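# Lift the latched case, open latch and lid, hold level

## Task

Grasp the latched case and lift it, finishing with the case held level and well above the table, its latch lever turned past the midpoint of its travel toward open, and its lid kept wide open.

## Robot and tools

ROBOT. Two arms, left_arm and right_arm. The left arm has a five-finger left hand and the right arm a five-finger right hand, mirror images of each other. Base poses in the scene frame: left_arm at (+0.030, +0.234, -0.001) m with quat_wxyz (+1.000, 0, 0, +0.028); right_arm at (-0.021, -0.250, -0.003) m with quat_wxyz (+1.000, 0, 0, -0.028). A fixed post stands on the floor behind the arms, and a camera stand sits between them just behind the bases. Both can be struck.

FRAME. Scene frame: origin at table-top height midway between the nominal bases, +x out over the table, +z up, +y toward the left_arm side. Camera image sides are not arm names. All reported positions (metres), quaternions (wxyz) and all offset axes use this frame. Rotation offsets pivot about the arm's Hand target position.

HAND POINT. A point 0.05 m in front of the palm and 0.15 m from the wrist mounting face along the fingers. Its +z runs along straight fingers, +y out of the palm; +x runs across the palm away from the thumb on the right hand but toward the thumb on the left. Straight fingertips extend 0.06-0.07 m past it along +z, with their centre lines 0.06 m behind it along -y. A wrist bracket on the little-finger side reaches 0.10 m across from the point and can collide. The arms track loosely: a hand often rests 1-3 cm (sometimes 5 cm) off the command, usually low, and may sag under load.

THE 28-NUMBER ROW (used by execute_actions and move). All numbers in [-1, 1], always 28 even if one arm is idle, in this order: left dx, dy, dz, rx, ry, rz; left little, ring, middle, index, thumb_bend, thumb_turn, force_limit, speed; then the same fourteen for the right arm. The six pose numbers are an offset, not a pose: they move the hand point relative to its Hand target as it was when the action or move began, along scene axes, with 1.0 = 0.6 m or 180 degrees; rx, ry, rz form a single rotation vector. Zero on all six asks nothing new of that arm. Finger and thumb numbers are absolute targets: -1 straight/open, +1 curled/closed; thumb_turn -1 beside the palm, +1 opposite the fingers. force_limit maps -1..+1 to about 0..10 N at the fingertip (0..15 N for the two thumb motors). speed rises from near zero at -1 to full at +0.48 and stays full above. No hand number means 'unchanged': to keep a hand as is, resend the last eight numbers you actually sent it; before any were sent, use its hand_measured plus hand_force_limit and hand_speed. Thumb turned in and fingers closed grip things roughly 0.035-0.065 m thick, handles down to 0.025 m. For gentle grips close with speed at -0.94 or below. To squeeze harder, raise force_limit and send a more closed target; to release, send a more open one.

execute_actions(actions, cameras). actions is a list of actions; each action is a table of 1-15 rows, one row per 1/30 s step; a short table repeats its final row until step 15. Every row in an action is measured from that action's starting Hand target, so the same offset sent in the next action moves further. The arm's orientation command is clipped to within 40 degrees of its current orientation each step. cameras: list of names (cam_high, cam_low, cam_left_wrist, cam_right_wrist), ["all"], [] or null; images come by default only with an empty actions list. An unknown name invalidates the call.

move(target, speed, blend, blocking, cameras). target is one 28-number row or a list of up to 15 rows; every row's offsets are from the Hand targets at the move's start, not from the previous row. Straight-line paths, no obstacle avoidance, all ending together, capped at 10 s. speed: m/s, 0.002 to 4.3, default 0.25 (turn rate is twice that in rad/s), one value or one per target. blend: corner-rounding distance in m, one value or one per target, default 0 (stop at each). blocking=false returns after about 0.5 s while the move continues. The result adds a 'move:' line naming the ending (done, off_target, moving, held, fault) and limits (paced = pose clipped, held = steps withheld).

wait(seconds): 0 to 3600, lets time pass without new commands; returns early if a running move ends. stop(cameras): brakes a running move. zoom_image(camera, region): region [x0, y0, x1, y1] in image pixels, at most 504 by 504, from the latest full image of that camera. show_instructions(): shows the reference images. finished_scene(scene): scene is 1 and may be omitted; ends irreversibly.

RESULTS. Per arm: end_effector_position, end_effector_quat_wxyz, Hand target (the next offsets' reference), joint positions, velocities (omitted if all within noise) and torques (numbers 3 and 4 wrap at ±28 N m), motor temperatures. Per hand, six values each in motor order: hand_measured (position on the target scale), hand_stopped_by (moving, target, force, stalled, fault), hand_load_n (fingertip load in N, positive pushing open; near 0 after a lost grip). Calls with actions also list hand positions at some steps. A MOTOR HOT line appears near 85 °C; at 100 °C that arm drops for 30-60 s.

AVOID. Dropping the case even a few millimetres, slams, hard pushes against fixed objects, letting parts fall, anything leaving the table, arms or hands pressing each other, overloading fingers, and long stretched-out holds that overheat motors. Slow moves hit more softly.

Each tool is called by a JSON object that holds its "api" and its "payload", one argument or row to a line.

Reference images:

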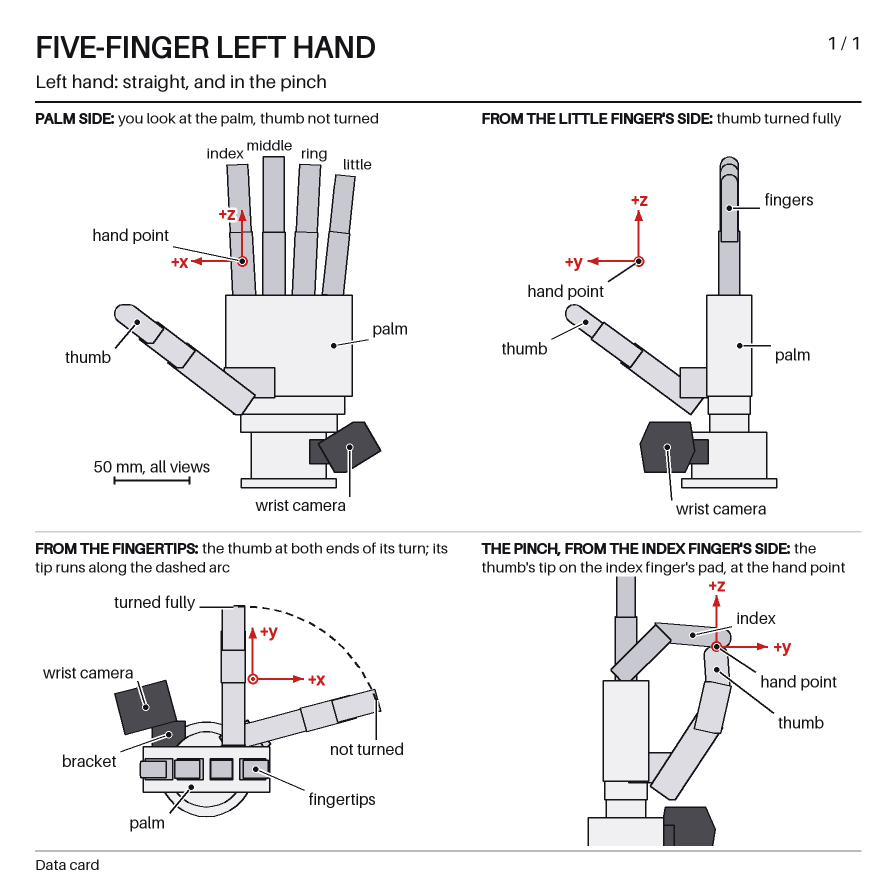

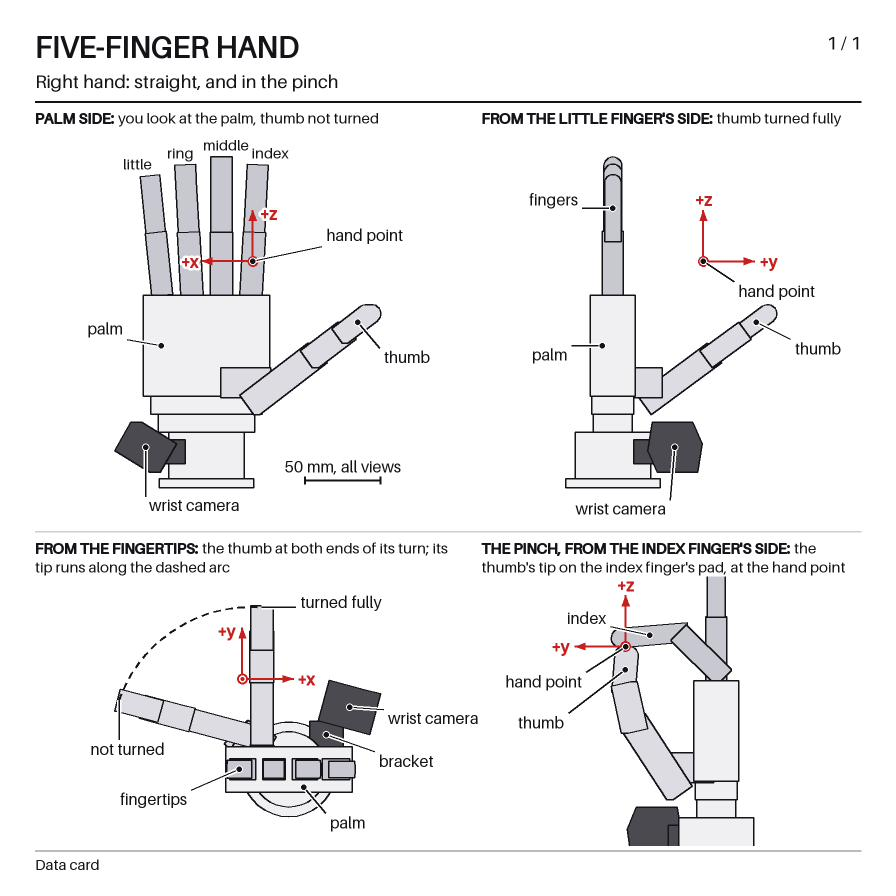

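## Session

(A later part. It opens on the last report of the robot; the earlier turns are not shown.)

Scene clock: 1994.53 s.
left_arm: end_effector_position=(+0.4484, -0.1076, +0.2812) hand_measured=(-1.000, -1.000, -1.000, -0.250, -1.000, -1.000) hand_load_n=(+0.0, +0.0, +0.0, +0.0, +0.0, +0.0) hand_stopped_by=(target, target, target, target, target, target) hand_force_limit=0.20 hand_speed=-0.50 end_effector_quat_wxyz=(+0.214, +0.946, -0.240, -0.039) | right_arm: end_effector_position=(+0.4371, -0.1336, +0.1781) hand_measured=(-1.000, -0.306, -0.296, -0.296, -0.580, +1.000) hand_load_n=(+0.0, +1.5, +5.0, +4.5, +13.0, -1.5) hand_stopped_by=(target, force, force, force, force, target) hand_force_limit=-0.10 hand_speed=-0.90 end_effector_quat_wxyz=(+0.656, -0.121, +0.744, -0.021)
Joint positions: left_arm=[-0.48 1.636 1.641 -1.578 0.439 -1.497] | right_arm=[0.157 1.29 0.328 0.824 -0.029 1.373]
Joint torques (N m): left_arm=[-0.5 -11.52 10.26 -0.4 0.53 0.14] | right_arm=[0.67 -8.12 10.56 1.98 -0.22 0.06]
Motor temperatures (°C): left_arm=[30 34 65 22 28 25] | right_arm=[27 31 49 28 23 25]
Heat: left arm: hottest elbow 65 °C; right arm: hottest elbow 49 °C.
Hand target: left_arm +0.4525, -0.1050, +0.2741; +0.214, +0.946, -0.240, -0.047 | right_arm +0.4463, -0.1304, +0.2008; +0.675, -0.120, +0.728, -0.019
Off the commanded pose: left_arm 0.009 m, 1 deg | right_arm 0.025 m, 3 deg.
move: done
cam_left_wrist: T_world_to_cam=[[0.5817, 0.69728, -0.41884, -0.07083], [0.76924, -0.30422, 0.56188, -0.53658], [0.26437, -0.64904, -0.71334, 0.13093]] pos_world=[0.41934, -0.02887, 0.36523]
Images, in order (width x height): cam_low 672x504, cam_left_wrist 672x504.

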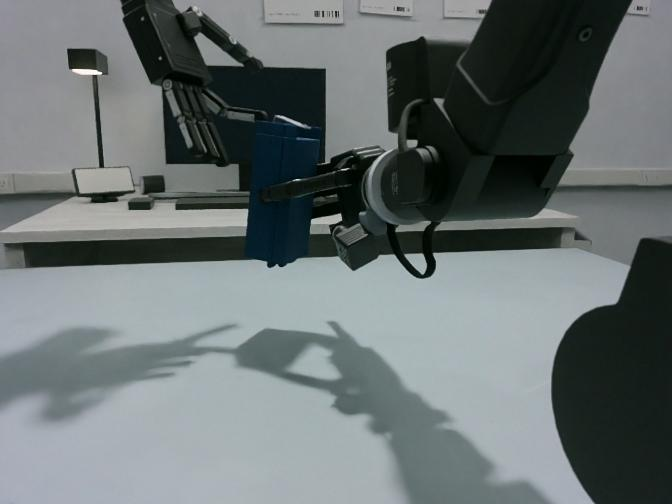

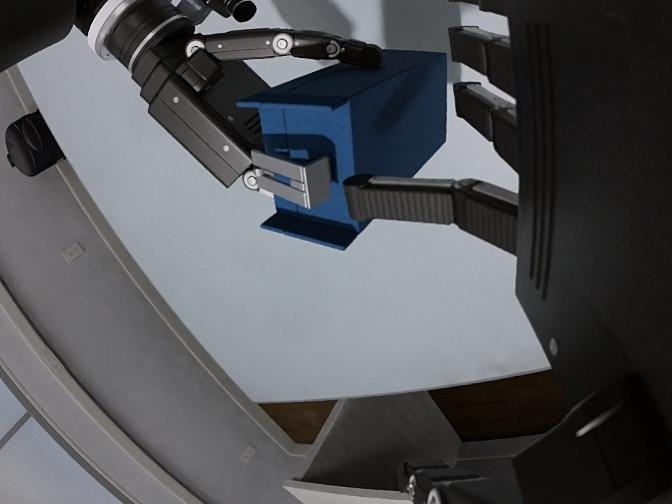

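{"api": "move", "payload": {
  "target": [
    [0.0071,0.0123,0.0437,0,0,0,-1,-1,-1,-0.25,-1,-1,0.2,-0.5,0,0,0,0,0,0,-1,-0.1,-0.1,-0.1,-0.3,1,-0.1,-0.9],
    [0.0071,0.0123,0.0437,0,0,0,-1,-1,-1,-0.5,-1,-1,0.2,-0.5,0,0,0,0,0,0,-1,-0.1,-0.1,-0.1,-0.3,1,-0.1,-0.9],
    [0.0071,0.0043,0,0,0,0,-1,-1,-1,-0.5,-1,-1,0.2,-0.5,0,0,0,0,0,0,-1,-0.1,-0.1,-0.1,-0.3,1,-0.1,-0.9],
    [-0.026,-0.0477,0,0,0,0,-1,-1,-1,-0.5,-1,-1,0.2,-0.5,0,0,0,0,0,0,-1,-0.1,-0.1,-0.1,-0.3,1,-0.1,-0.9]
  ],
  "speed": 0.06,
  "cameras": ["cam_left_wrist","cam_low"]
}}

{"api": "zoom_image", "payload": {
  "camera": "cam_left_wrist",
  "region": [240, 60, 500, 260]
}}

{"api": "zoom_image", "payload": {
  "camera": "cam_low",
  "region": [200, 80, 360, 200]
}}

Scene clock: 2007.63 s.
left_arm: end_effector_position=(+0.4423, -0.1260, +0.2832) hand_measured=(-1.000, -1.000, -1.000, -0.500, -1.000, -1.000) hand_load_n=(+0.0, +0.0, +0.0, +0.0, +0.0, +0.0) hand_stopped_by=(target, target, target, target, target, target) hand_force_limit=0.20 hand_speed=-0.50 end_effector_quat_wxyz=(+0.215, +0.946, -0.239, -0.037) | right_arm: end_effector_position=(+0.4372, -0.1338, +0.1781) hand_measured=(-1.000, -0.306, -0.296, -0.296, -0.580, +1.000) hand_load_n=(+0.0, +2.0, +5.0, +4.5, +12.5, -2.0) hand_stopped_by=(target, force, force, force, force, target) hand_force_limit=-0.10 hand_speed=-0.90 end_effector_quat_wxyz=(+0.656, -0.121, +0.744, -0.021)
Joint positions: left_arm=[-0.519 1.636 1.646 -1.56 0.439 -1.543] | right_arm=[0.156 1.29 0.328 0.824 -0.028 1.373]
Joint torques (N m): left_arm=[-2.73 -12.28 8.87 0.25 0.55 -0.07] | right_arm=[0.62 -8.06 10.56 1.92 -0.23 0.08]
Motor temperatures (°C): left_arm=[30 34 65 22 28 25] | right_arm=[27 31 49 28 23 25]
Heat: left arm: hottest elbow 65 °C; right arm: hottest elbow 49 °C.
Hand target: left_arm +0.4368, -0.1336, +0.2741; +0.214, +0.946, -0.240, -0.047 | right_arm +0.4463, -0.1304, +0.2008; +0.675, -0.120, +0.728, -0.019
Off the commanded pose: left_arm 0.013 m, 1 deg | right_arm 0.025 m, 3 deg.
move: off_target (left_arm); target 2's new numbers were sent with left_arm's hand 0.014 m and 1 deg from that target
cam_left_wrist: T_world_to_cam=[[0.581, 0.69824, -0.41821, -0.05336], [0.7686, -0.30164, 0.56415, -0.53862], [0.26776, -0.64921, -0.71192, 0.12006]] pos_world=[0.41284, -0.04727, 0.36702]
Images, in order (width x height): cam_low 672x504, cam_left_wrist 672x504.

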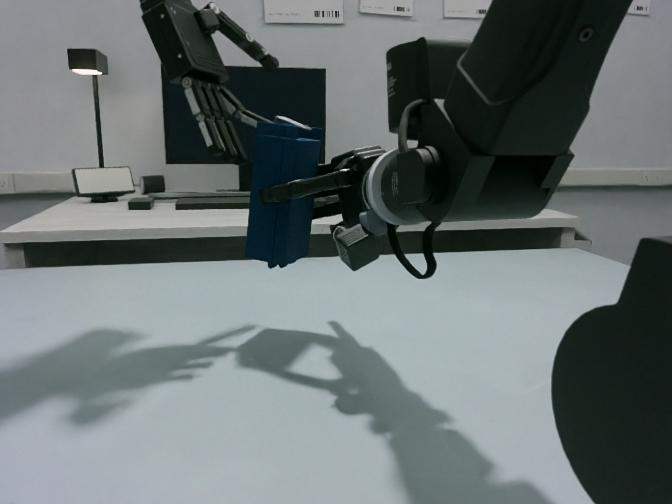

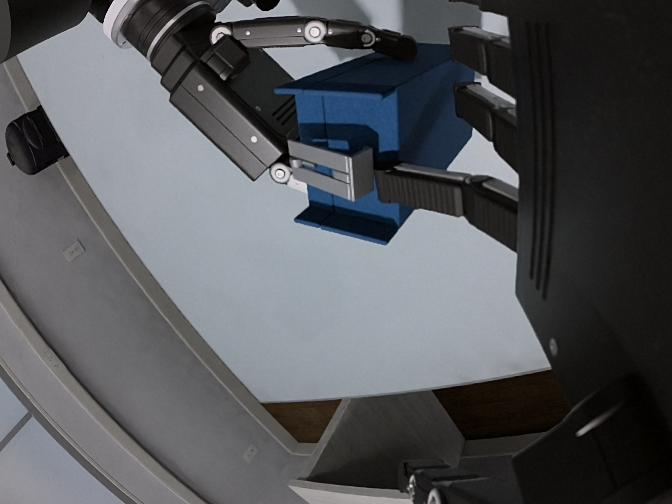

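Scaled by 1.938 from the camera's image (finer frame: 960x720).

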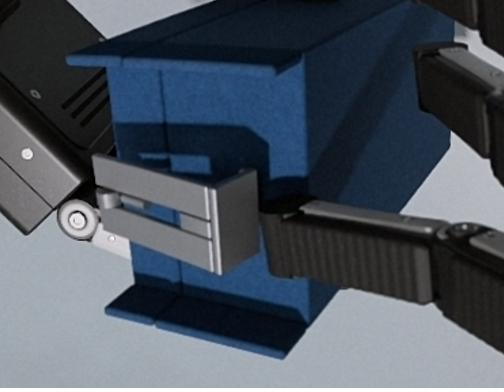

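Scaled by 3.150 from the camera's image (finer frame: 960x720).

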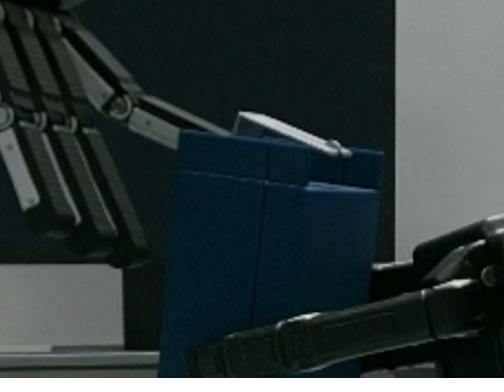

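{"api": "execute_actions", "payload": {
  "actions": [
    [[0,0,0,0,0,0,-1,-1,-1,-0.25,-1,-1,0.2,-0.5,0,0,0,0,0,0,-1,-0.1,-0.1,-0.1,-0.3,1,-0.1,-0.9]]
  ],
  "cameras": ["cam_left_wrist","cam_low"]
}}

{"api": "zoom_image", "payload": {
  "camera": "cam_left_wrist",
  "region": [240, 60, 500, 260]
}}

{"api": "zoom_image", "payload": {
  "camera": "cam_low",
  "region": [200, 80, 360, 200]
}}

Scene clock: 2012.00 s.
left_arm: end_effector_position=(+0.4421, -0.1253, +0.2808) hand_measured=(-1.000, -1.000, -1.000, -0.250, -1.000, -1.000) hand_load_n=(+0.0, +0.0, +0.0, +1.0, +0.0, +0.0) hand_stopped_by=(target, target, target, target, target, target) hand_force_limit=0.20 hand_speed=-0.50 end_effector_quat_wxyz=(+0.212, +0.947, -0.237, -0.039) | right_arm: end_effector_position=(+0.4372, -0.1338, +0.1782) hand_measured=(-1.000, -0.306, -0.296, -0.296, -0.580, +1.000) hand_load_n=(+0.0, +2.0, +4.5, +4.0, +13.0, -2.0) hand_stopped_by=(target, force, force, force, force, target) hand_force_limit=-0.10 hand_speed=-0.90 end_effector_quat_wxyz=(+0.657, -0.121, +0.744, -0.021)
Joint positions: left_arm=[-0.519 1.636 1.641 -1.559 0.435 -1.546] | right_arm=[0.156 1.289 0.328 0.824 -0.028 1.373]
Joint torques (N m): left_arm=[-2.78 -12.45 9.2 0.17 0.71 -0.03] | right_arm=[0.91 -7.94 10.52 2 -0.2 0.07]
Motor temperatures (°C): left_arm=[30 34 64 22 28 25] | right_arm=[27 31 49 28 23 25]
Heat: left arm: hottest elbow 64 °C; right arm: hottest elbow 49 °C.
Hand target: left_arm +0.4368, -0.1336, +0.2741; +0.214, +0.946, -0.240, -0.047 | right_arm +0.4463, -0.1304, +0.2009; +0.675, -0.120, +0.727, -0.019
Off the commanded pose: left_arm 0.012 m, 1 deg | right_arm 0.025 m, 3 deg.
Step readings (end_effector_position of left_arm | right_arm):
0: (+0.4423, -0.1261, +0.2832) | (+0.4372, -0.1338, +0.1781)
1: (+0.4423, -0.1261, +0.2832) | (+0.4372, -0.1338, +0.1781)
2: (+0.4423, -0.1261, +0.2832) | (+0.4372, -0.1338, +0.1781)
4: (+0.4424, -0.1260, +0.2831) | (+0.4372, -0.1338, +0.1781)
8: (+0.4422, -0.1253, +0.2812) | (+0.4372, -0.1338, +0.1782)
15: (+0.4421, -0.1253, +0.2808) | (+0.4372, -0.1338, +0.1782)
cam_left_wrist: T_world_to_cam=[[0.57787, 0.70201, -0.41623, -0.05349], [0.77099, -0.30231, 0.56052, -0.537], [0.26766, -0.64482, -0.71594, 0.12067]] pos_world=[0.41264, -0.04698, 0.36513]
Images, in order (width x height): cam_low 672x504, cam_left_wrist 672x504.

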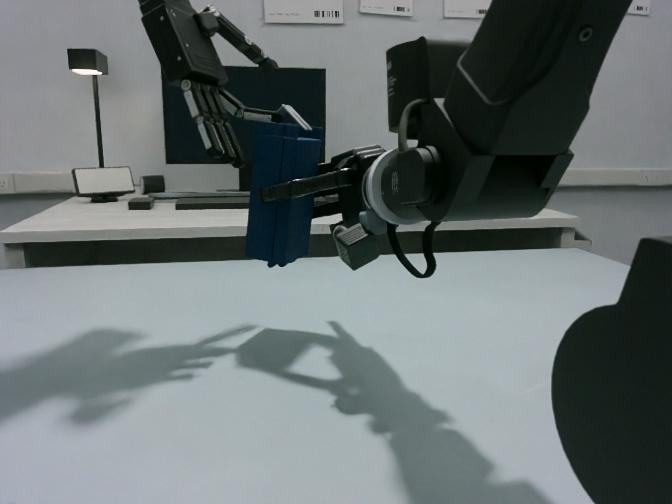

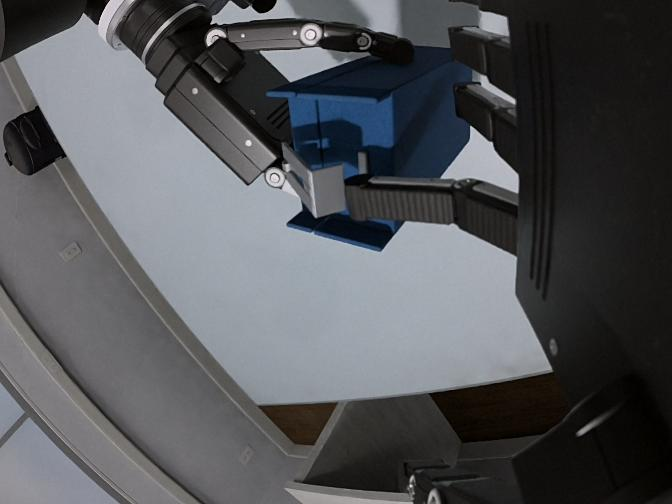

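Scaled by 1.938 from the camera's image (finer frame: 960x720).

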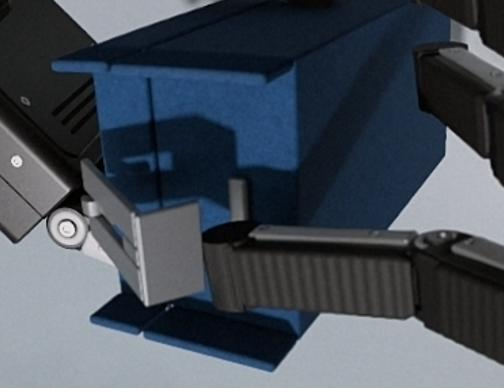

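Scaled by 3.150 from the camera's image (finer frame: 960x720).

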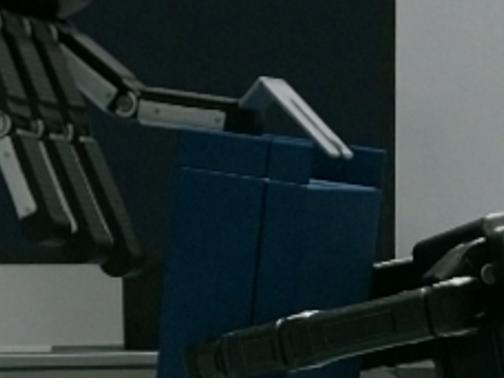

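{"api": "move", "payload": {
  "target": [
    [0.026,0.0477,0,0,0,0,-1,-1,-1,-0.25,-1,-1,0.2,-0.5,0,0,0,0,0,0,-1,-0.1,-0.1,-0.1,-0.3,1,-0.1,-0.9],
    [0.0331,0.06,0.0437,0,0,0,-1,-1,-1,-0.25,-1,-1,0.2,-0.5,0,0,0,0,0,0,-1,-0.1,-0.1,-0.1,-0.3,1,-0.1,-0.9],
    [0.0331,0.06,0.0437,0,0,0,-1,-1,-1,-0.5,-1,-1,0.2,-0.5,0,0,0,0,0,0,-1,-0.1,-0.1,-0.1,-0.3,1,-0.1,-0.9],
    [0.0331,0.052,0,0,0,0,-1,-1,-1,-0.5,-1,-1,0.2,-0.5,0,0,0,0,0,0,-1,-0.1,-0.1,-0.1,-0.3,1,-0.1,-0.9],
    [0.006,0.011,0,0,0,0,-1,-1,-1,-0.5,-1,-1,0.2,-0.5,0,0,0,0,0,0,-1,-0.1,-0.1,-0.1,-0.3,1,-0.1,-0.9]
  ],
  "speed": [0.3,0.06,0.06,0.06,0.06],
  "cameras": ["cam_left_wrist","cam_low"]
}}

{"api": "zoom_image", "payload": {
  "camera": "cam_left_wrist",
  "region": [240, 60, 500, 260]
}}

{"api": "zoom_image", "payload": {
  "camera": "cam_low",
  "region": [200, 80, 360, 200]
}}

Scene clock: 2028.37 s.
left_arm: end_effector_position=(+0.4431, -0.1206, +0.2829) hand_measured=(-1.000, -1.000, -1.000, -0.500, -1.000, -1.000) hand_load_n=(-0.5, +0.0, +0.0, +0.0, +0.0, +0.0) hand_stopped_by=(target, target, target, target, target, target) hand_force_limit=0.20 hand_speed=-0.50 end_effector_quat_wxyz=(+0.214, +0.946, -0.241, -0.039) | right_arm: end_effector_position=(+0.4371, -0.1337, +0.1782) hand_measured=(-1.000, -0.306, -0.296, -0.296, -0.580, +1.000) hand_load_n=(+0.0, +2.0, +5.0, +4.5, +12.5, -1.5) hand_stopped_by=(target, force, force, force, force, target) hand_force_limit=-0.10 hand_speed=-0.90 end_effector_quat_wxyz=(+0.657, -0.121, +0.744, -0.021)
Joint positions: left_arm=[-0.508 1.636 1.646 -1.57 0.438 -1.525] | right_arm=[0.156 1.289 0.328 0.824 -0.029 1.373]
Joint torques (N m): left_arm=[-2.49 -12.22 9.05 0.23 0.57 -0.04] | right_arm=[0.67 -7.88 10.65 1.95 -0.18 0.1]
Motor temperatures (°C): left_arm=[30 34 64 22 28 25] | right_arm=[27 30 49 28 23 25]
Heat: left arm: hottest elbow 64 °C; right arm: hottest elbow 49 °C.
Hand target: left_arm +0.4404, -0.1271, +0.2742; +0.214, +0.946, -0.240, -0.047 | right_arm +0.4463, -0.1304, +0.2009; +0.675, -0.120, +0.727, -0.019
Off the commanded pose: left_arm 0.011 m, 1 deg | right_arm 0.025 m, 3 deg.
move: off_target (left_arm); target 3's new numbers were sent with left_arm's hand 0.014 m and 1 deg from that target
cam_left_wrist: T_world_to_cam=[[0.58422, 0.69562, -0.4181, -0.05955], [0.76777, -0.30669, 0.56255, -0.53717], [0.26309, -0.64966, -0.71325, 0.12568]] pos_world=[0.41415, -0.04168, 0.36693]
Images, in order (width x height): cam_low 672x504, cam_left_wrist 672x504.

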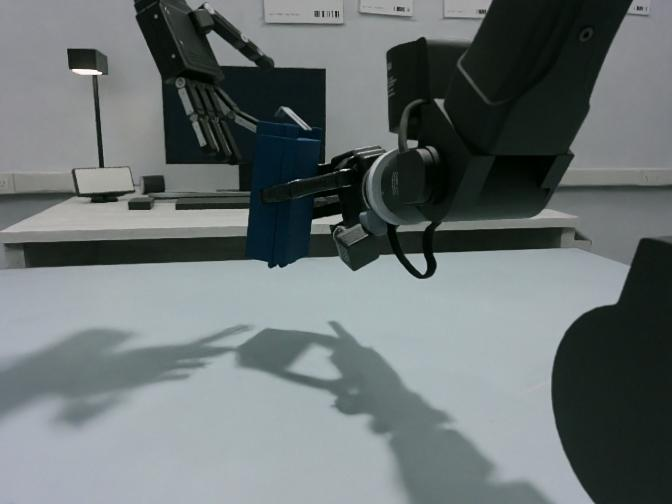

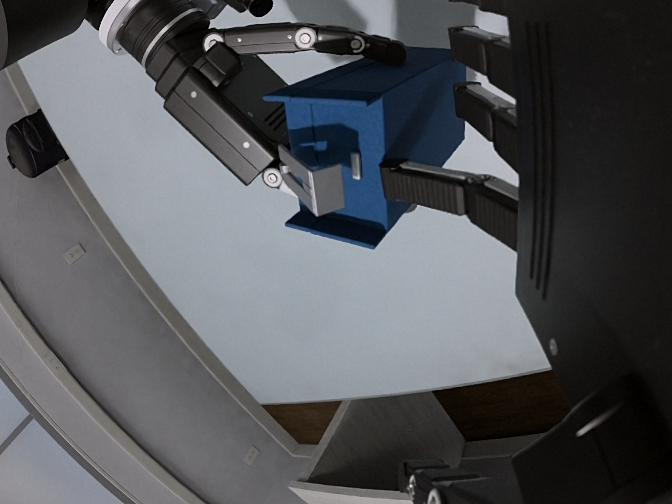

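Scaled by 1.938 from the camera's image (finer frame: 960x720).

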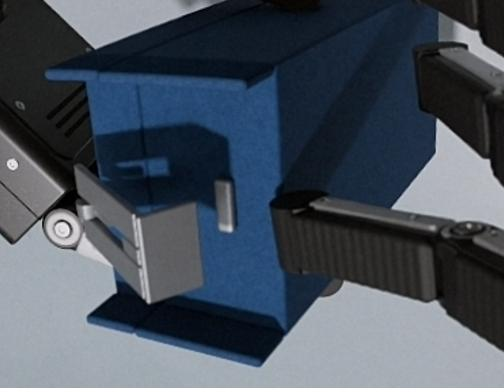

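Scaled by 3.150 from the camera's image (finer frame: 960x720).

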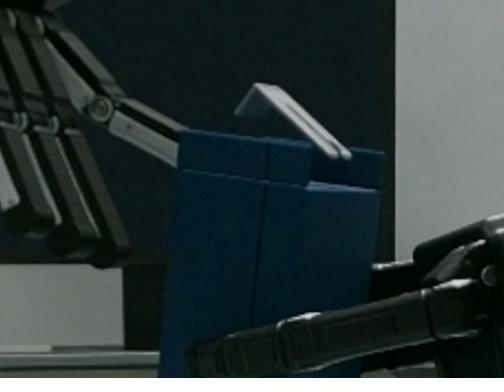

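{"api": "execute_actions", "payload": {
  "actions": [
    [[-0.006,-0.011,0,0,0,0,-1,-1,-1,-0.5,-1,-1,0.2,-0.5,0,0,0,0,0,0,-1,-0.1,-0.1,-0.1,-0.3,1,-0.1,-0.9]],
    [[0,0,0,0,0,0,-1,-1,-1,-0.37,-1,-1,0.2,-0.5,0,0,0,0,0,0,-1,-0.1,-0.1,-0.1,-0.3,1,-0.1,-0.9]]
  ],
  "cameras": ["cam_left_wrist","cam_low"]
}}

{"api": "zoom_image", "payload": {
  "camera": "cam_left_wrist",
  "region": [240, 60, 500, 260]
}}

{"api": "zoom_image", "payload": {
  "camera": "cam_low",
  "region": [200, 80, 360, 200]
}}

Scene clock: 2036.77 s.
left_arm: end_effector_position=(+0.4390, -0.1286, +0.2817) hand_measured=(-1.000, -1.000, -1.000, -0.370, -1.000, -1.000) hand_load_n=(+0.0, +0.0, +0.0, +0.0, +0.0, +0.0) hand_stopped_by=(target, target, target, target, target, target) hand_force_limit=0.20 hand_speed=-0.50 end_effector_quat_wxyz=(+0.214, +0.946, -0.241, -0.040) | right_arm: end_effector_position=(+0.4371, -0.1336, +0.1783) hand_measured=(-1.000, -0.306, -0.296, -0.296, -0.580, +1.000) hand_load_n=(+0.0, +1.5, +5.0, +5.0, +12.5, -1.5) hand_stopped_by=(target, force, force, force, force, target) hand_force_limit=-0.10 hand_speed=-0.90 end_effector_quat_wxyz=(+0.657, -0.121, +0.744, -0.021)
Joint positions: left_arm=[-0.526 1.636 1.642 -1.561 0.439 -1.544] | right_arm=[0.156 1.289 0.328 0.824 -0.029 1.373]
Joint torques (N m): left_arm=[-2.08 -12.34 9.16 0.24 0.54 -0.06] | right_arm=[0.85 -8.06 10.54 1.94 -0.16 0.08]
Motor temperatures (°C): left_arm=[30 34 64 22 28 25] | right_arm=[27 30 49 28 23 25]
Heat: left arm: hottest elbow 64 °C; right arm: hottest elbow 49 °C.
Hand target: left_arm +0.4368, -0.1337, +0.2741; +0.214, +0.946, -0.240, -0.047 | right_arm +0.4463, -0.1304, +0.2009; +0.675, -0.120, +0.727, -0.019
Off the commanded pose: left_arm 0.009 m, 1 deg | right_arm 0.025 m, 3 deg.
Step readings (end_effector_position of left_arm | right_arm):
0: (+0.4431, -0.1206, +0.2829) | (+0.4371, -0.1337, +0.1782)
1: (+0.4431, -0.1206, +0.2829) | (+0.4371, -0.1337, +0.1782)
2: (+0.4432, -0.1206, +0.2829) | (+0.4371, -0.1337, +0.1782)
4: (+0.4438, -0.1208, +0.2829) | (+0.4371, -0.1337, +0.1782)
8: (+0.4440, -0.1219, +0.2829) | (+0.4372, -0.1339, +0.1782)
15: (+0.4442, -0.1220, +0.2829) | (+0.4373, -0.1340, +0.1782)
16: (+0.4442, -0.1220, +0.2829) | (+0.4373, -0.1340, +0.1782)
17: (+0.4443, -0.1220, +0.2829) | (+0.4373, -0.1340, +0.1782)
19: (+0.4445, -0.1225, +0.2830) | (+0.4372, -0.1338, +0.1782)
23: (+0.4414, -0.1263, +0.2823) | (+0.4371, -0.1336, +0.1783)
30: (+0.4390, -0.1286, +0.2817) | (+0.4371, -0.1336, +0.1783)
cam_left_wrist: T_world_to_cam=[[0.58346, 0.69517, -0.4199, -0.05128], [0.7692, -0.30713, 0.56035, -0.53589], [0.26058, -0.64993, -0.71393, 0.12196]] pos_world=[0.41035, -0.04968, 0.36583]
Images, in order (width x height): cam_low 672x504, cam_left_wrist 672x504.

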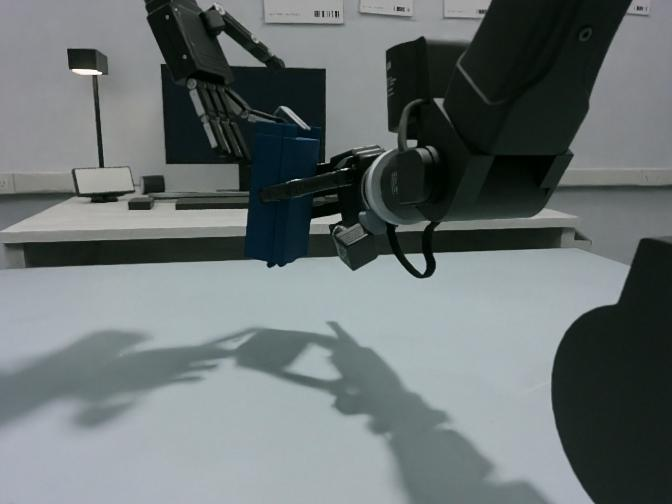

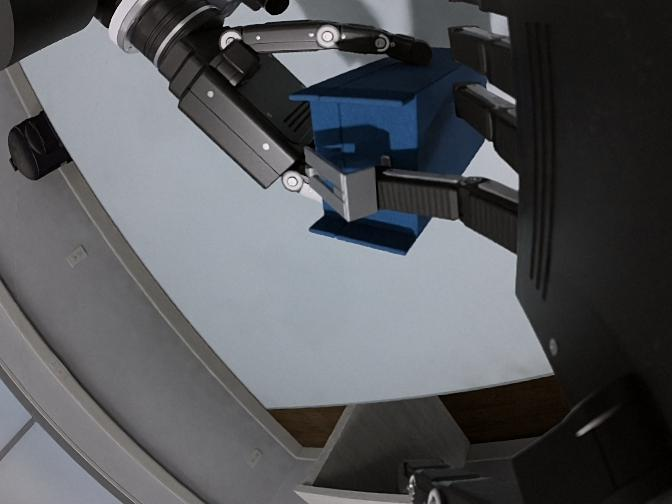

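Scaled by 1.938 from the camera's image (finer frame: 960x720).

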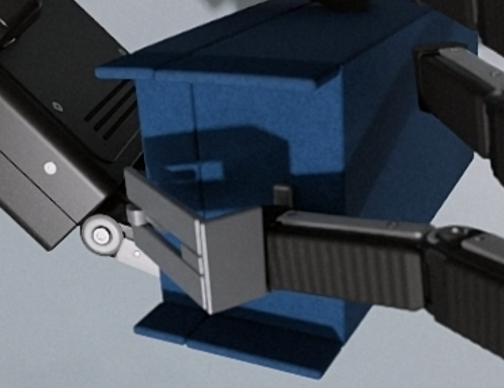

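Scaled by 3.150 from the camera's image (finer frame: 960x720).

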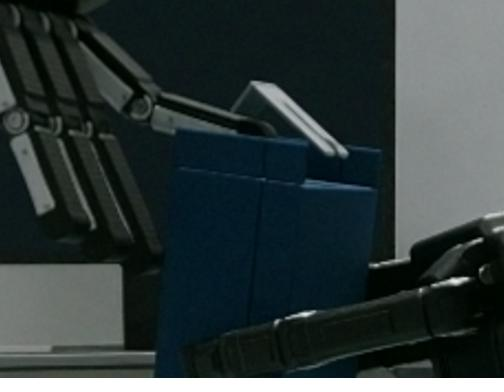

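{"api": "execute_actions", "payload": {
  "actions": [
    [[0,0,0,0,0,0,-1,-1,-1,-0.2,-1,-1,0.2,-0.5,0,0,0,0,0,0,-1,-0.1,-0.1,-0.1,-0.3,1,-0.1,-0.9]]
  ],
  "cameras": ["cam_left_wrist","cam_low"]
}}

{"api": "zoom_image", "payload": {
  "camera": "cam_left_wrist",
  "region": [240, 60, 500, 260]
}}

{"api": "zoom_image", "payload": {
  "camera": "cam_low",
  "region": [200, 80, 360, 200]
}}

Scene clock: 2040.43 s.
left_arm: end_effector_position=(+0.4382, -0.1281, +0.2798) hand_measured=(-1.000, -1.000, -1.000, -0.200, -1.000, -1.000) hand_load_n=(+0.0, +0.0, +0.0, +1.0, +0.0, +0.0) hand_stopped_by=(target, target, target, target, target, target) hand_force_limit=0.20 hand_speed=-0.50 end_effector_quat_wxyz=(+0.214, +0.946, -0.240, -0.042) | right_arm: end_effector_position=(+0.4369, -0.1334, +0.1784) hand_measured=(-1.000, -0.306, -0.296, -0.296, -0.580, +1.000) hand_load_n=(+0.0, +2.0, +5.0, +4.5, +12.5, -1.5) hand_stopped_by=(target, force, force, force, force, target) hand_force_limit=-0.10 hand_speed=-0.90 end_effector_quat_wxyz=(+0.657, -0.121, +0.744, -0.021)
Joint positions: left_arm=[-0.526 1.636 1.638 -1.56 0.439 -1.545] | right_arm=[0.156 1.289 0.328 0.824 -0.03 1.373]
Joint torques (N m): left_arm=[-2.14 -12.4 9.5 0.25 0.53 -0.05] | right_arm=[0.91 -8.06 10.62 1.88 -0.12 0.1]
Motor temperatures (°C): left_arm=[30 34 64 22 28 25] | right_arm=[27 30 49 28 23 25]
Heat: left arm: hottest elbow 64 °C; right arm: hottest elbow 49 °C.
Hand target: left_arm +0.4368, -0.1337, +0.2741; +0.214, +0.946, -0.240, -0.047 | right_arm +0.4463, -0.1304, +0.2008; +0.675, -0.120, +0.727, -0.019
Off the commanded pose: left_arm 0.008 m, 1 deg | right_arm 0.025 m, 3 deg.
Step readings (end_effector_position of left_arm | right_arm):
0: (+0.4390, -0.1286, +0.2817) | (+0.4371, -0.1336, +0.1783)
1: (+0.4390, -0.1286, +0.2817) | (+0.4371, -0.1336, +0.1783)
2: (+0.4390, -0.1286, +0.2817) | (+0.4371, -0.1336, +0.1783)
4: (+0.4390, -0.1286, +0.2817) | (+0.4371, -0.1336, +0.1783)
8: (+0.4383, -0.1282, +0.2800) | (+0.4369, -0.1334, +0.1784)
15: (+0.4382, -0.1281, +0.2798) | (+0.4369, -0.1334, +0.1784)
cam_left_wrist: T_world_to_cam=[[0.58125, 0.69648, -0.42078, -0.05055], [0.77168, -0.30775, 0.5566, -0.53418], [0.25817, -0.64823, -0.71634, 0.12295]] pos_world=[0.40986, -0.04948, 0.36412]
Images, in order (width x height): cam_low 672x504, cam_left_wrist 672x504.

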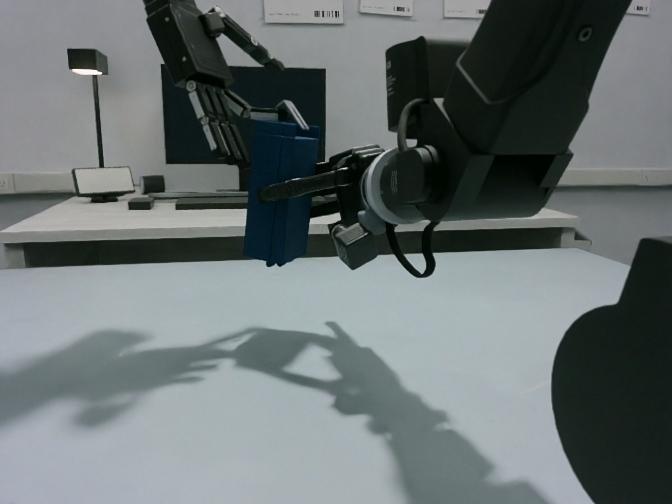

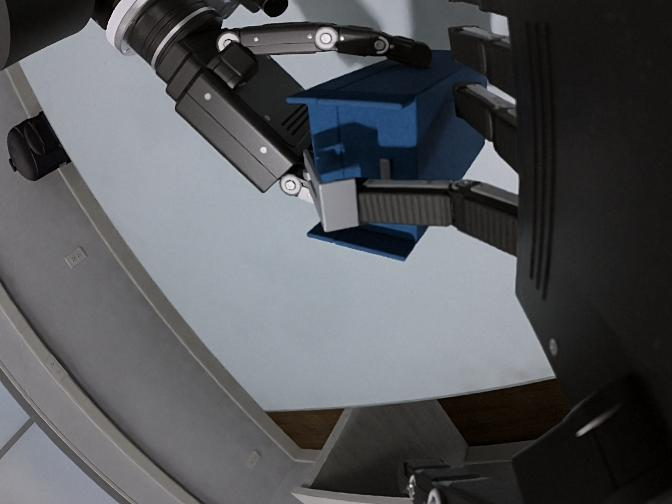

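Scaled by 1.938 from the camera's image (finer frame: 960x720).

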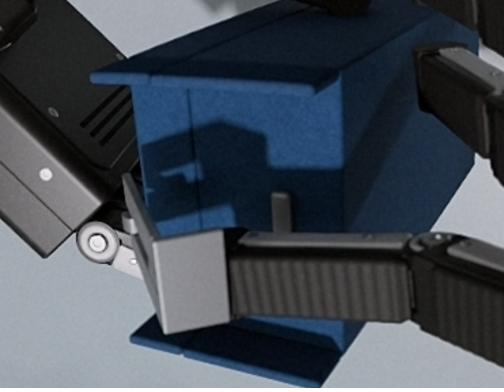

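Scaled by 3.150 from the camera's image (finer frame: 960x720).

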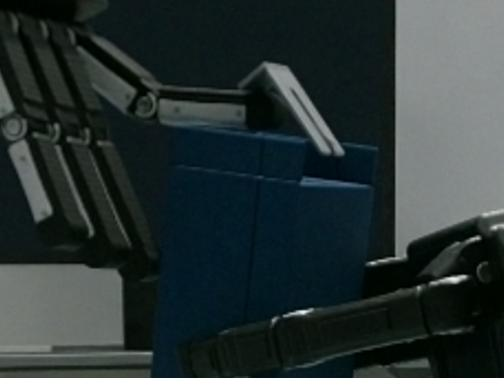

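{"api": "execute_actions", "payload": {
  "actions": [
    [[0,0,0,0,0,0,-1,-1,-1,-0.05,-1,-1,0.2,-0.5,0,0,0,0,0,0,-1,-0.1,-0.1,-0.1,-0.3,1,-0.1,-0.9]]
  ],
  "cameras": ["cam_left_wrist","cam_low"]
}}

{"api": "zoom_image", "payload": {
  "camera": "cam_left_wrist",
  "region": [240, 60, 500, 260]
}}

{"api": "zoom_image", "payload": {
  "camera": "cam_low",
  "region": [200, 80, 360, 200]
}}

Scene clock: 2043.70 s.
left_arm: end_effector_position=(+0.4373, -0.1281, +0.2786) hand_measured=(-1.000, -1.000, -1.000, -0.050, -1.000, -1.000) hand_load_n=(+0.0, +0.0, +0.0, +2.0, +0.0, +0.0) hand_stopped_by=(target, target, target, target, target, target) hand_force_limit=0.20 hand_speed=-0.50 end_effector_quat_wxyz=(+0.213, +0.946, -0.240, -0.044) | right_arm: end_effector_position=(+0.4371, -0.1330, +0.1805) hand_measured=(-1.000, -0.306, -0.296, -0.296, -0.580, +1.000) hand_load_n=(+0.0, +2.0, +5.5, +5.0, +12.0, -1.0) hand_stopped_by=(target, force, force, force, force, target) hand_force_limit=-0.10 hand_speed=-0.90 end_effector_quat_wxyz=(+0.658, -0.122, +0.742, -0.020)
Joint positions: left_arm=[-0.527 1.636 1.634 -1.56 0.439 -1.545] | right_arm=[0.156 1.286 0.33 0.824 -0.032 1.373]
Joint torques (N m): left_arm=[-2.08 -12.28 9.72 0.23 0.54 -0.06] | right_arm=[0.73 -7.47 10.48 1.95 -0.01 0.07]
Motor temperatures (°C): left_arm=[30 34 64 22 28 25] | right_arm=[27 30 49 28 23 25]
Heat: left arm: hottest elbow 64 °C; right arm: hottest elbow 49 °C.
Hand target: left_arm +0.4368, -0.1336, +0.2741; +0.214, +0.946, -0.240, -0.047 | right_arm +0.4463, -0.1305, +0.2009; +0.675, -0.120, +0.727, -0.019
Off the commanded pose: left_arm 0.007 m, 0 deg | right_arm 0.022 m, 3 deg.
Step readings (end_effector_position of left_arm | right_arm):
0: (+0.4382, -0.1281, +0.2798) | (+0.4369, -0.1334, +0.1784)
1: (+0.4382, -0.1281, +0.2798) | (+0.4369, -0.1334, +0.1784)
2: (+0.4382, -0.1281, +0.2798) | (+0.4369, -0.1334, +0.1784)
4: (+0.4382, -0.1281, +0.2798) | (+0.4369, -0.1333, +0.1784)
8: (+0.4373, -0.1281, +0.2786) | (+0.4371, -0.1330, +0.1805)
15: (+0.4373, -0.1281, +0.2786) | (+0.4371, -0.1330, +0.1805)
cam_left_wrist: T_world_to_cam=[[0.58068, 0.69657, -0.42143, -0.05008], [0.77294, -0.30912, 0.55408, -0.53286], [0.25568, -0.64748, -0.71791, 0.12394]] pos_world=[0.40926, -0.04958, 0.36313]
Images, in order (width x height): cam_low 672x504, cam_left_wrist 672x504.

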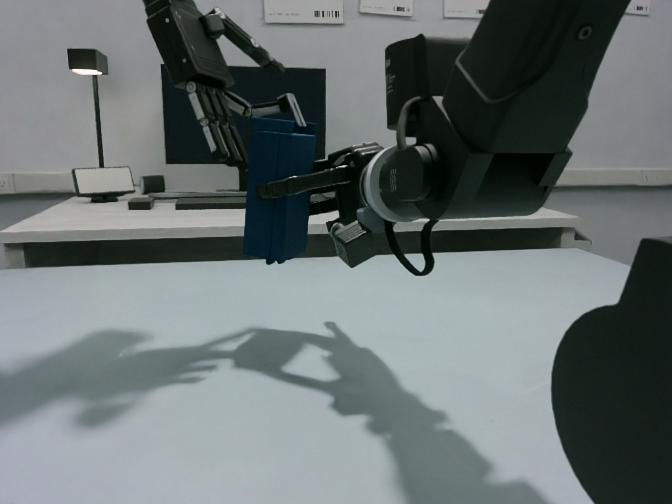

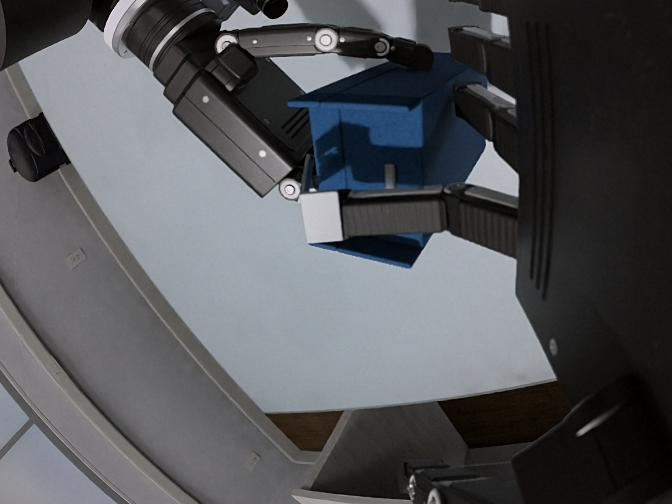

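Scaled by 1.938 from the camera's image (finer frame: 960x720).

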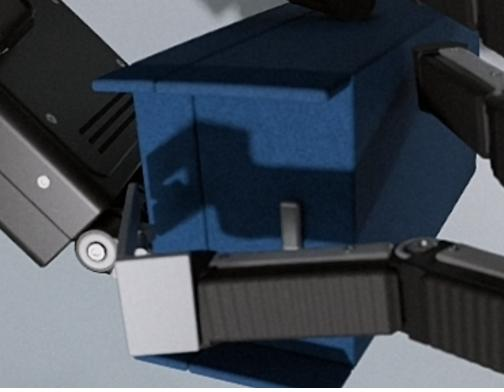

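Scaled by 3.150 from the camera's image (finer frame: 960x720).

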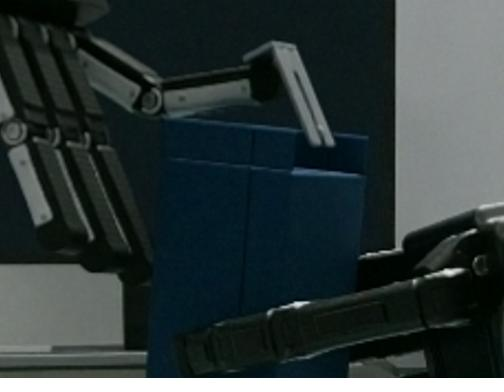

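{"api": "move", "payload": {
  "target": [-0.024,-0.0438,0,0,0,0,-1,-1,-1,-0.05,-1,-1,0.2,-0.5,0,0,0,0,0,0,-1,-0.1,-0.1,-0.1,-0.3,1,-0.1,-0.9],
  "speed": 0.06,
  "cameras": ["cam_left_wrist","cam_low"]
}}

{"api": "zoom_image", "payload": {
  "camera": "cam_left_wrist",
  "region": [240, 60, 500, 260]
}}

{"api": "zoom_image", "payload": {
  "camera": "cam_low",
  "region": [200, 80, 360, 200]
}}

Scene clock: 2049.60 s.
left_arm: end_effector_position=(+0.4360, -0.1413, +0.2765) hand_measured=(-1.000, -1.000, -1.000, -0.050, -1.000, -1.000) hand_load_n=(+0.0, -0.5, +0.0, +0.5, +0.0, +0.0) hand_stopped_by=(target, target, target, target, target, target) hand_force_limit=0.20 hand_speed=-0.50 end_effector_quat_wxyz=(+0.207, +0.951, -0.228, -0.040) | right_arm: end_effector_position=(+0.4381, -0.1357, +0.1805) hand_measured=(-1.000, -0.306, -0.296, -0.296, -0.580, +1.000) hand_load_n=(+0.0, +3.5, +5.5, +4.5, +11.5, -2.0) hand_stopped_by=(target, force, force, force, force, target) hand_force_limit=-0.10 hand_speed=-0.90 end_effector_quat_wxyz=(+0.658, -0.118, +0.743, -0.024)
Joint positions: left_arm=[-0.558 1.636 1.634 -1.536 0.423 -1.607] | right_arm=[0.154 1.286 0.33 0.824 -0.024 1.373]
Joint torques (N m): left_arm=[-4.42 -12.75 9.21 0.43 1.13 -0.08] | right_arm=[1.14 -8 10.43 1.96 -0.34 0.07]
Motor temperatures (°C): left_arm=[30 34 64 22 28 25] | right_arm=[27 30 50 28 23 25]
Heat: left arm: hottest elbow 64 °C; right arm: hottest elbow 50 °C.
Hand target: left_arm +0.4223, -0.1600, +0.2741; +0.214, +0.946, -0.240, -0.047 | right_arm +0.4463, -0.1304, +0.2009; +0.675, -0.120, +0.727, -0.019
Off the commanded pose: left_arm 0.023 m, 2 deg | right_arm 0.023 m, 3 deg.
move: off_target (left_arm)
cam_left_wrist: T_world_to_cam=[[0.56448, 0.71726, -0.40854, -0.03464], [0.77794, -0.29679, 0.55383, -0.53513], [0.27599, -0.63044, -0.72552, 0.10989]] pos_world=[0.40553, -0.06469, 0.36194]
Images, in order (width x height): cam_low 672x504, cam_left_wrist 672x504.

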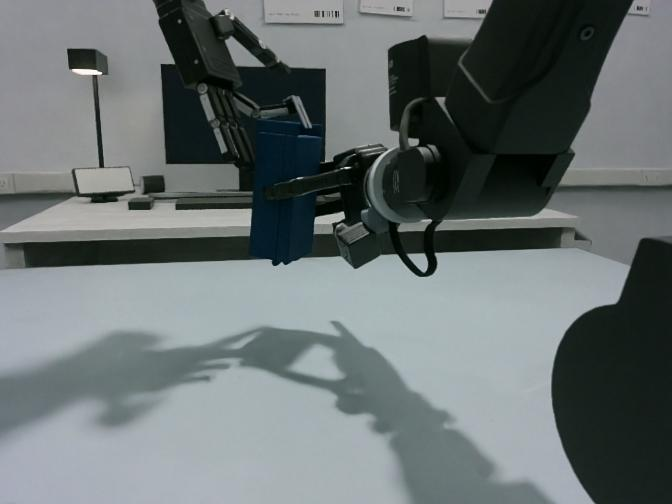

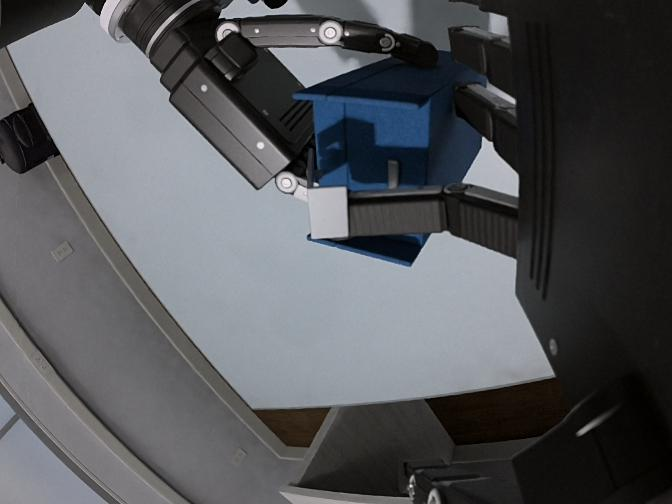

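Scaled by 1.938 from the camera's image (finer frame: 960x720).

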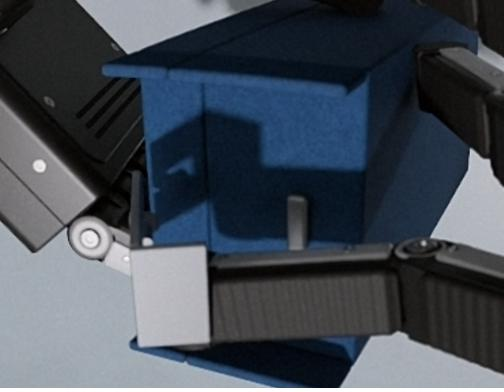

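Scaled by 3.150 from the camera's image (finer frame: 960x720).

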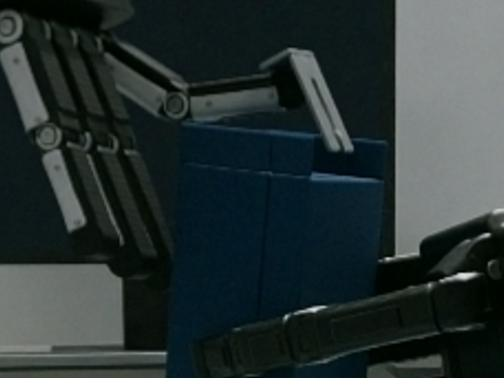

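{"api": "move", "payload": {
  "target": [
    [0.0245,0.0342,-0.0233,0,0,0,-1,-1,-1,-0.05,-1,-1,0.2,-0.5,0,0,0,0,0,0,-1,-0.1,-0.1,-0.1,-0.3,1,-0.1,-0.9]
  ],
  "speed": 0.08,
  "cameras": ["cam_left_wrist","cam_low"]
}}

{"api": "zoom_image", "payload": {
  "camera": "cam_left_wrist",
  "region": [240, 60, 500, 260]
}}

{"api": "zoom_image", "payload": {
  "camera": "cam_low",
  "region": [200, 80, 360, 200]
}}

Scene clock: 2082.30 s.
left_arm: end_effector_position=(+0.4366, -0.1388, +0.2722) hand_measured=(-1.000, -1.000, -1.000, -0.050, -1.000, -1.000) hand_load_n=(+0.0, +0.0, +0.0, +0.0, +0.0, +0.0) hand_stopped_by=(target, target, target, target, target, target) hand_force_limit=0.20 hand_speed=-0.50 end_effector_quat_wxyz=(+0.211, +0.948, -0.237, -0.038) | right_arm: end_effector_position=(+0.4382, -0.1359, +0.1798) hand_measured=(-1.000, -0.306, -0.296, -0.296, -0.580, +1.000) hand_load_n=(+0.0, +3.5, +5.5, +4.5, +12.0, -2.5) hand_stopped_by=(target, force, force, force, force, target) hand_force_limit=-0.10 hand_speed=-0.90 end_effector_quat_wxyz=(+0.658, -0.119, +0.743, -0.026)
Joint positions: left_arm=[-0.549 1.636 1.62 -1.522 0.432 -1.581] | right_arm=[0.153 1.286 0.33 0.822 -0.024 1.37]
Joint torques (N m): left_arm=[-1.08 -11.81 8.85 0.29 0.84 0.16] | right_arm=[0.85 -7.71 10.5 2 -0.41 0.11]
Motor temperatures (°C): left_arm=[30 34 62 22 30 25] | right_arm=[27 31 52 28 23 25]
Heat: left arm: hottest elbow 62 °C; right arm: hottest elbow 52 °C.
Hand target: left_arm +0.4370, -0.1395, +0.2602; +0.214, +0.946, -0.240, -0.047 | right_arm +0.4463, -0.1305, +0.2008; +0.675, -0.120, +0.728, -0.019
Off the commanded pose: left_arm 0.012 m, 1 deg | right_arm 0.023 m, 3 deg.
move: off_target (left_arm)
cam_left_wrist: T_world_to_cam=[[0.57791, 0.70347, -0.4137, -0.04482], [0.77023, -0.3026, 0.56141, -0.53197], [0.26975, -0.64309, -0.71671, 0.10677]] pos_world=[0.40683, -0.06078, 0.35663]
Images, in order (width x height): cam_low 672x504, cam_left_wrist 672x504.

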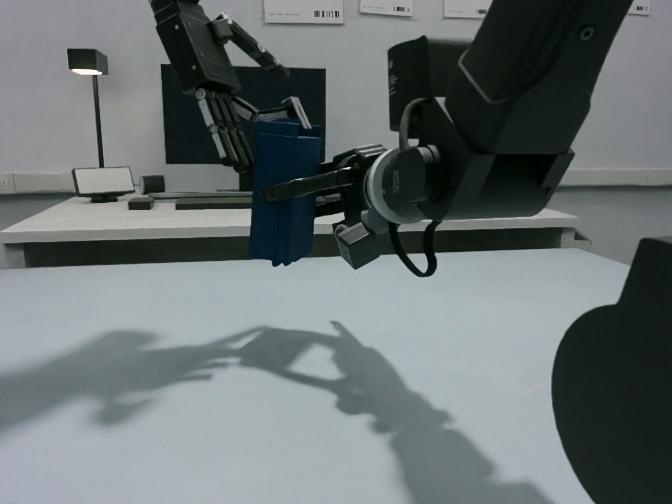

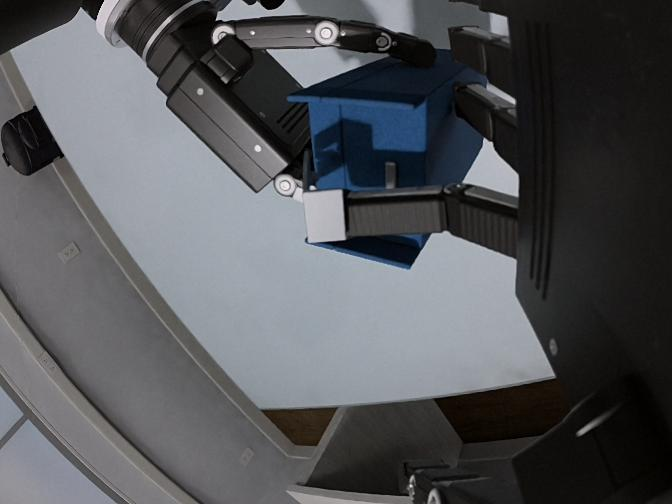

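Scaled by 1.938 from the camera's image (finer frame: 960x720).

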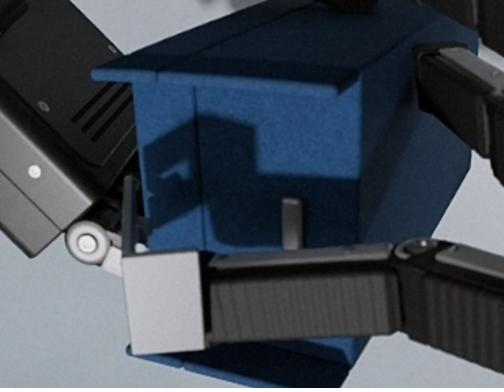

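Scaled by 3.150 from the camera's image (finer frame: 960x720).

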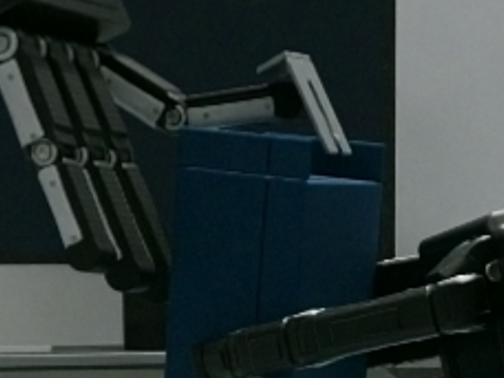

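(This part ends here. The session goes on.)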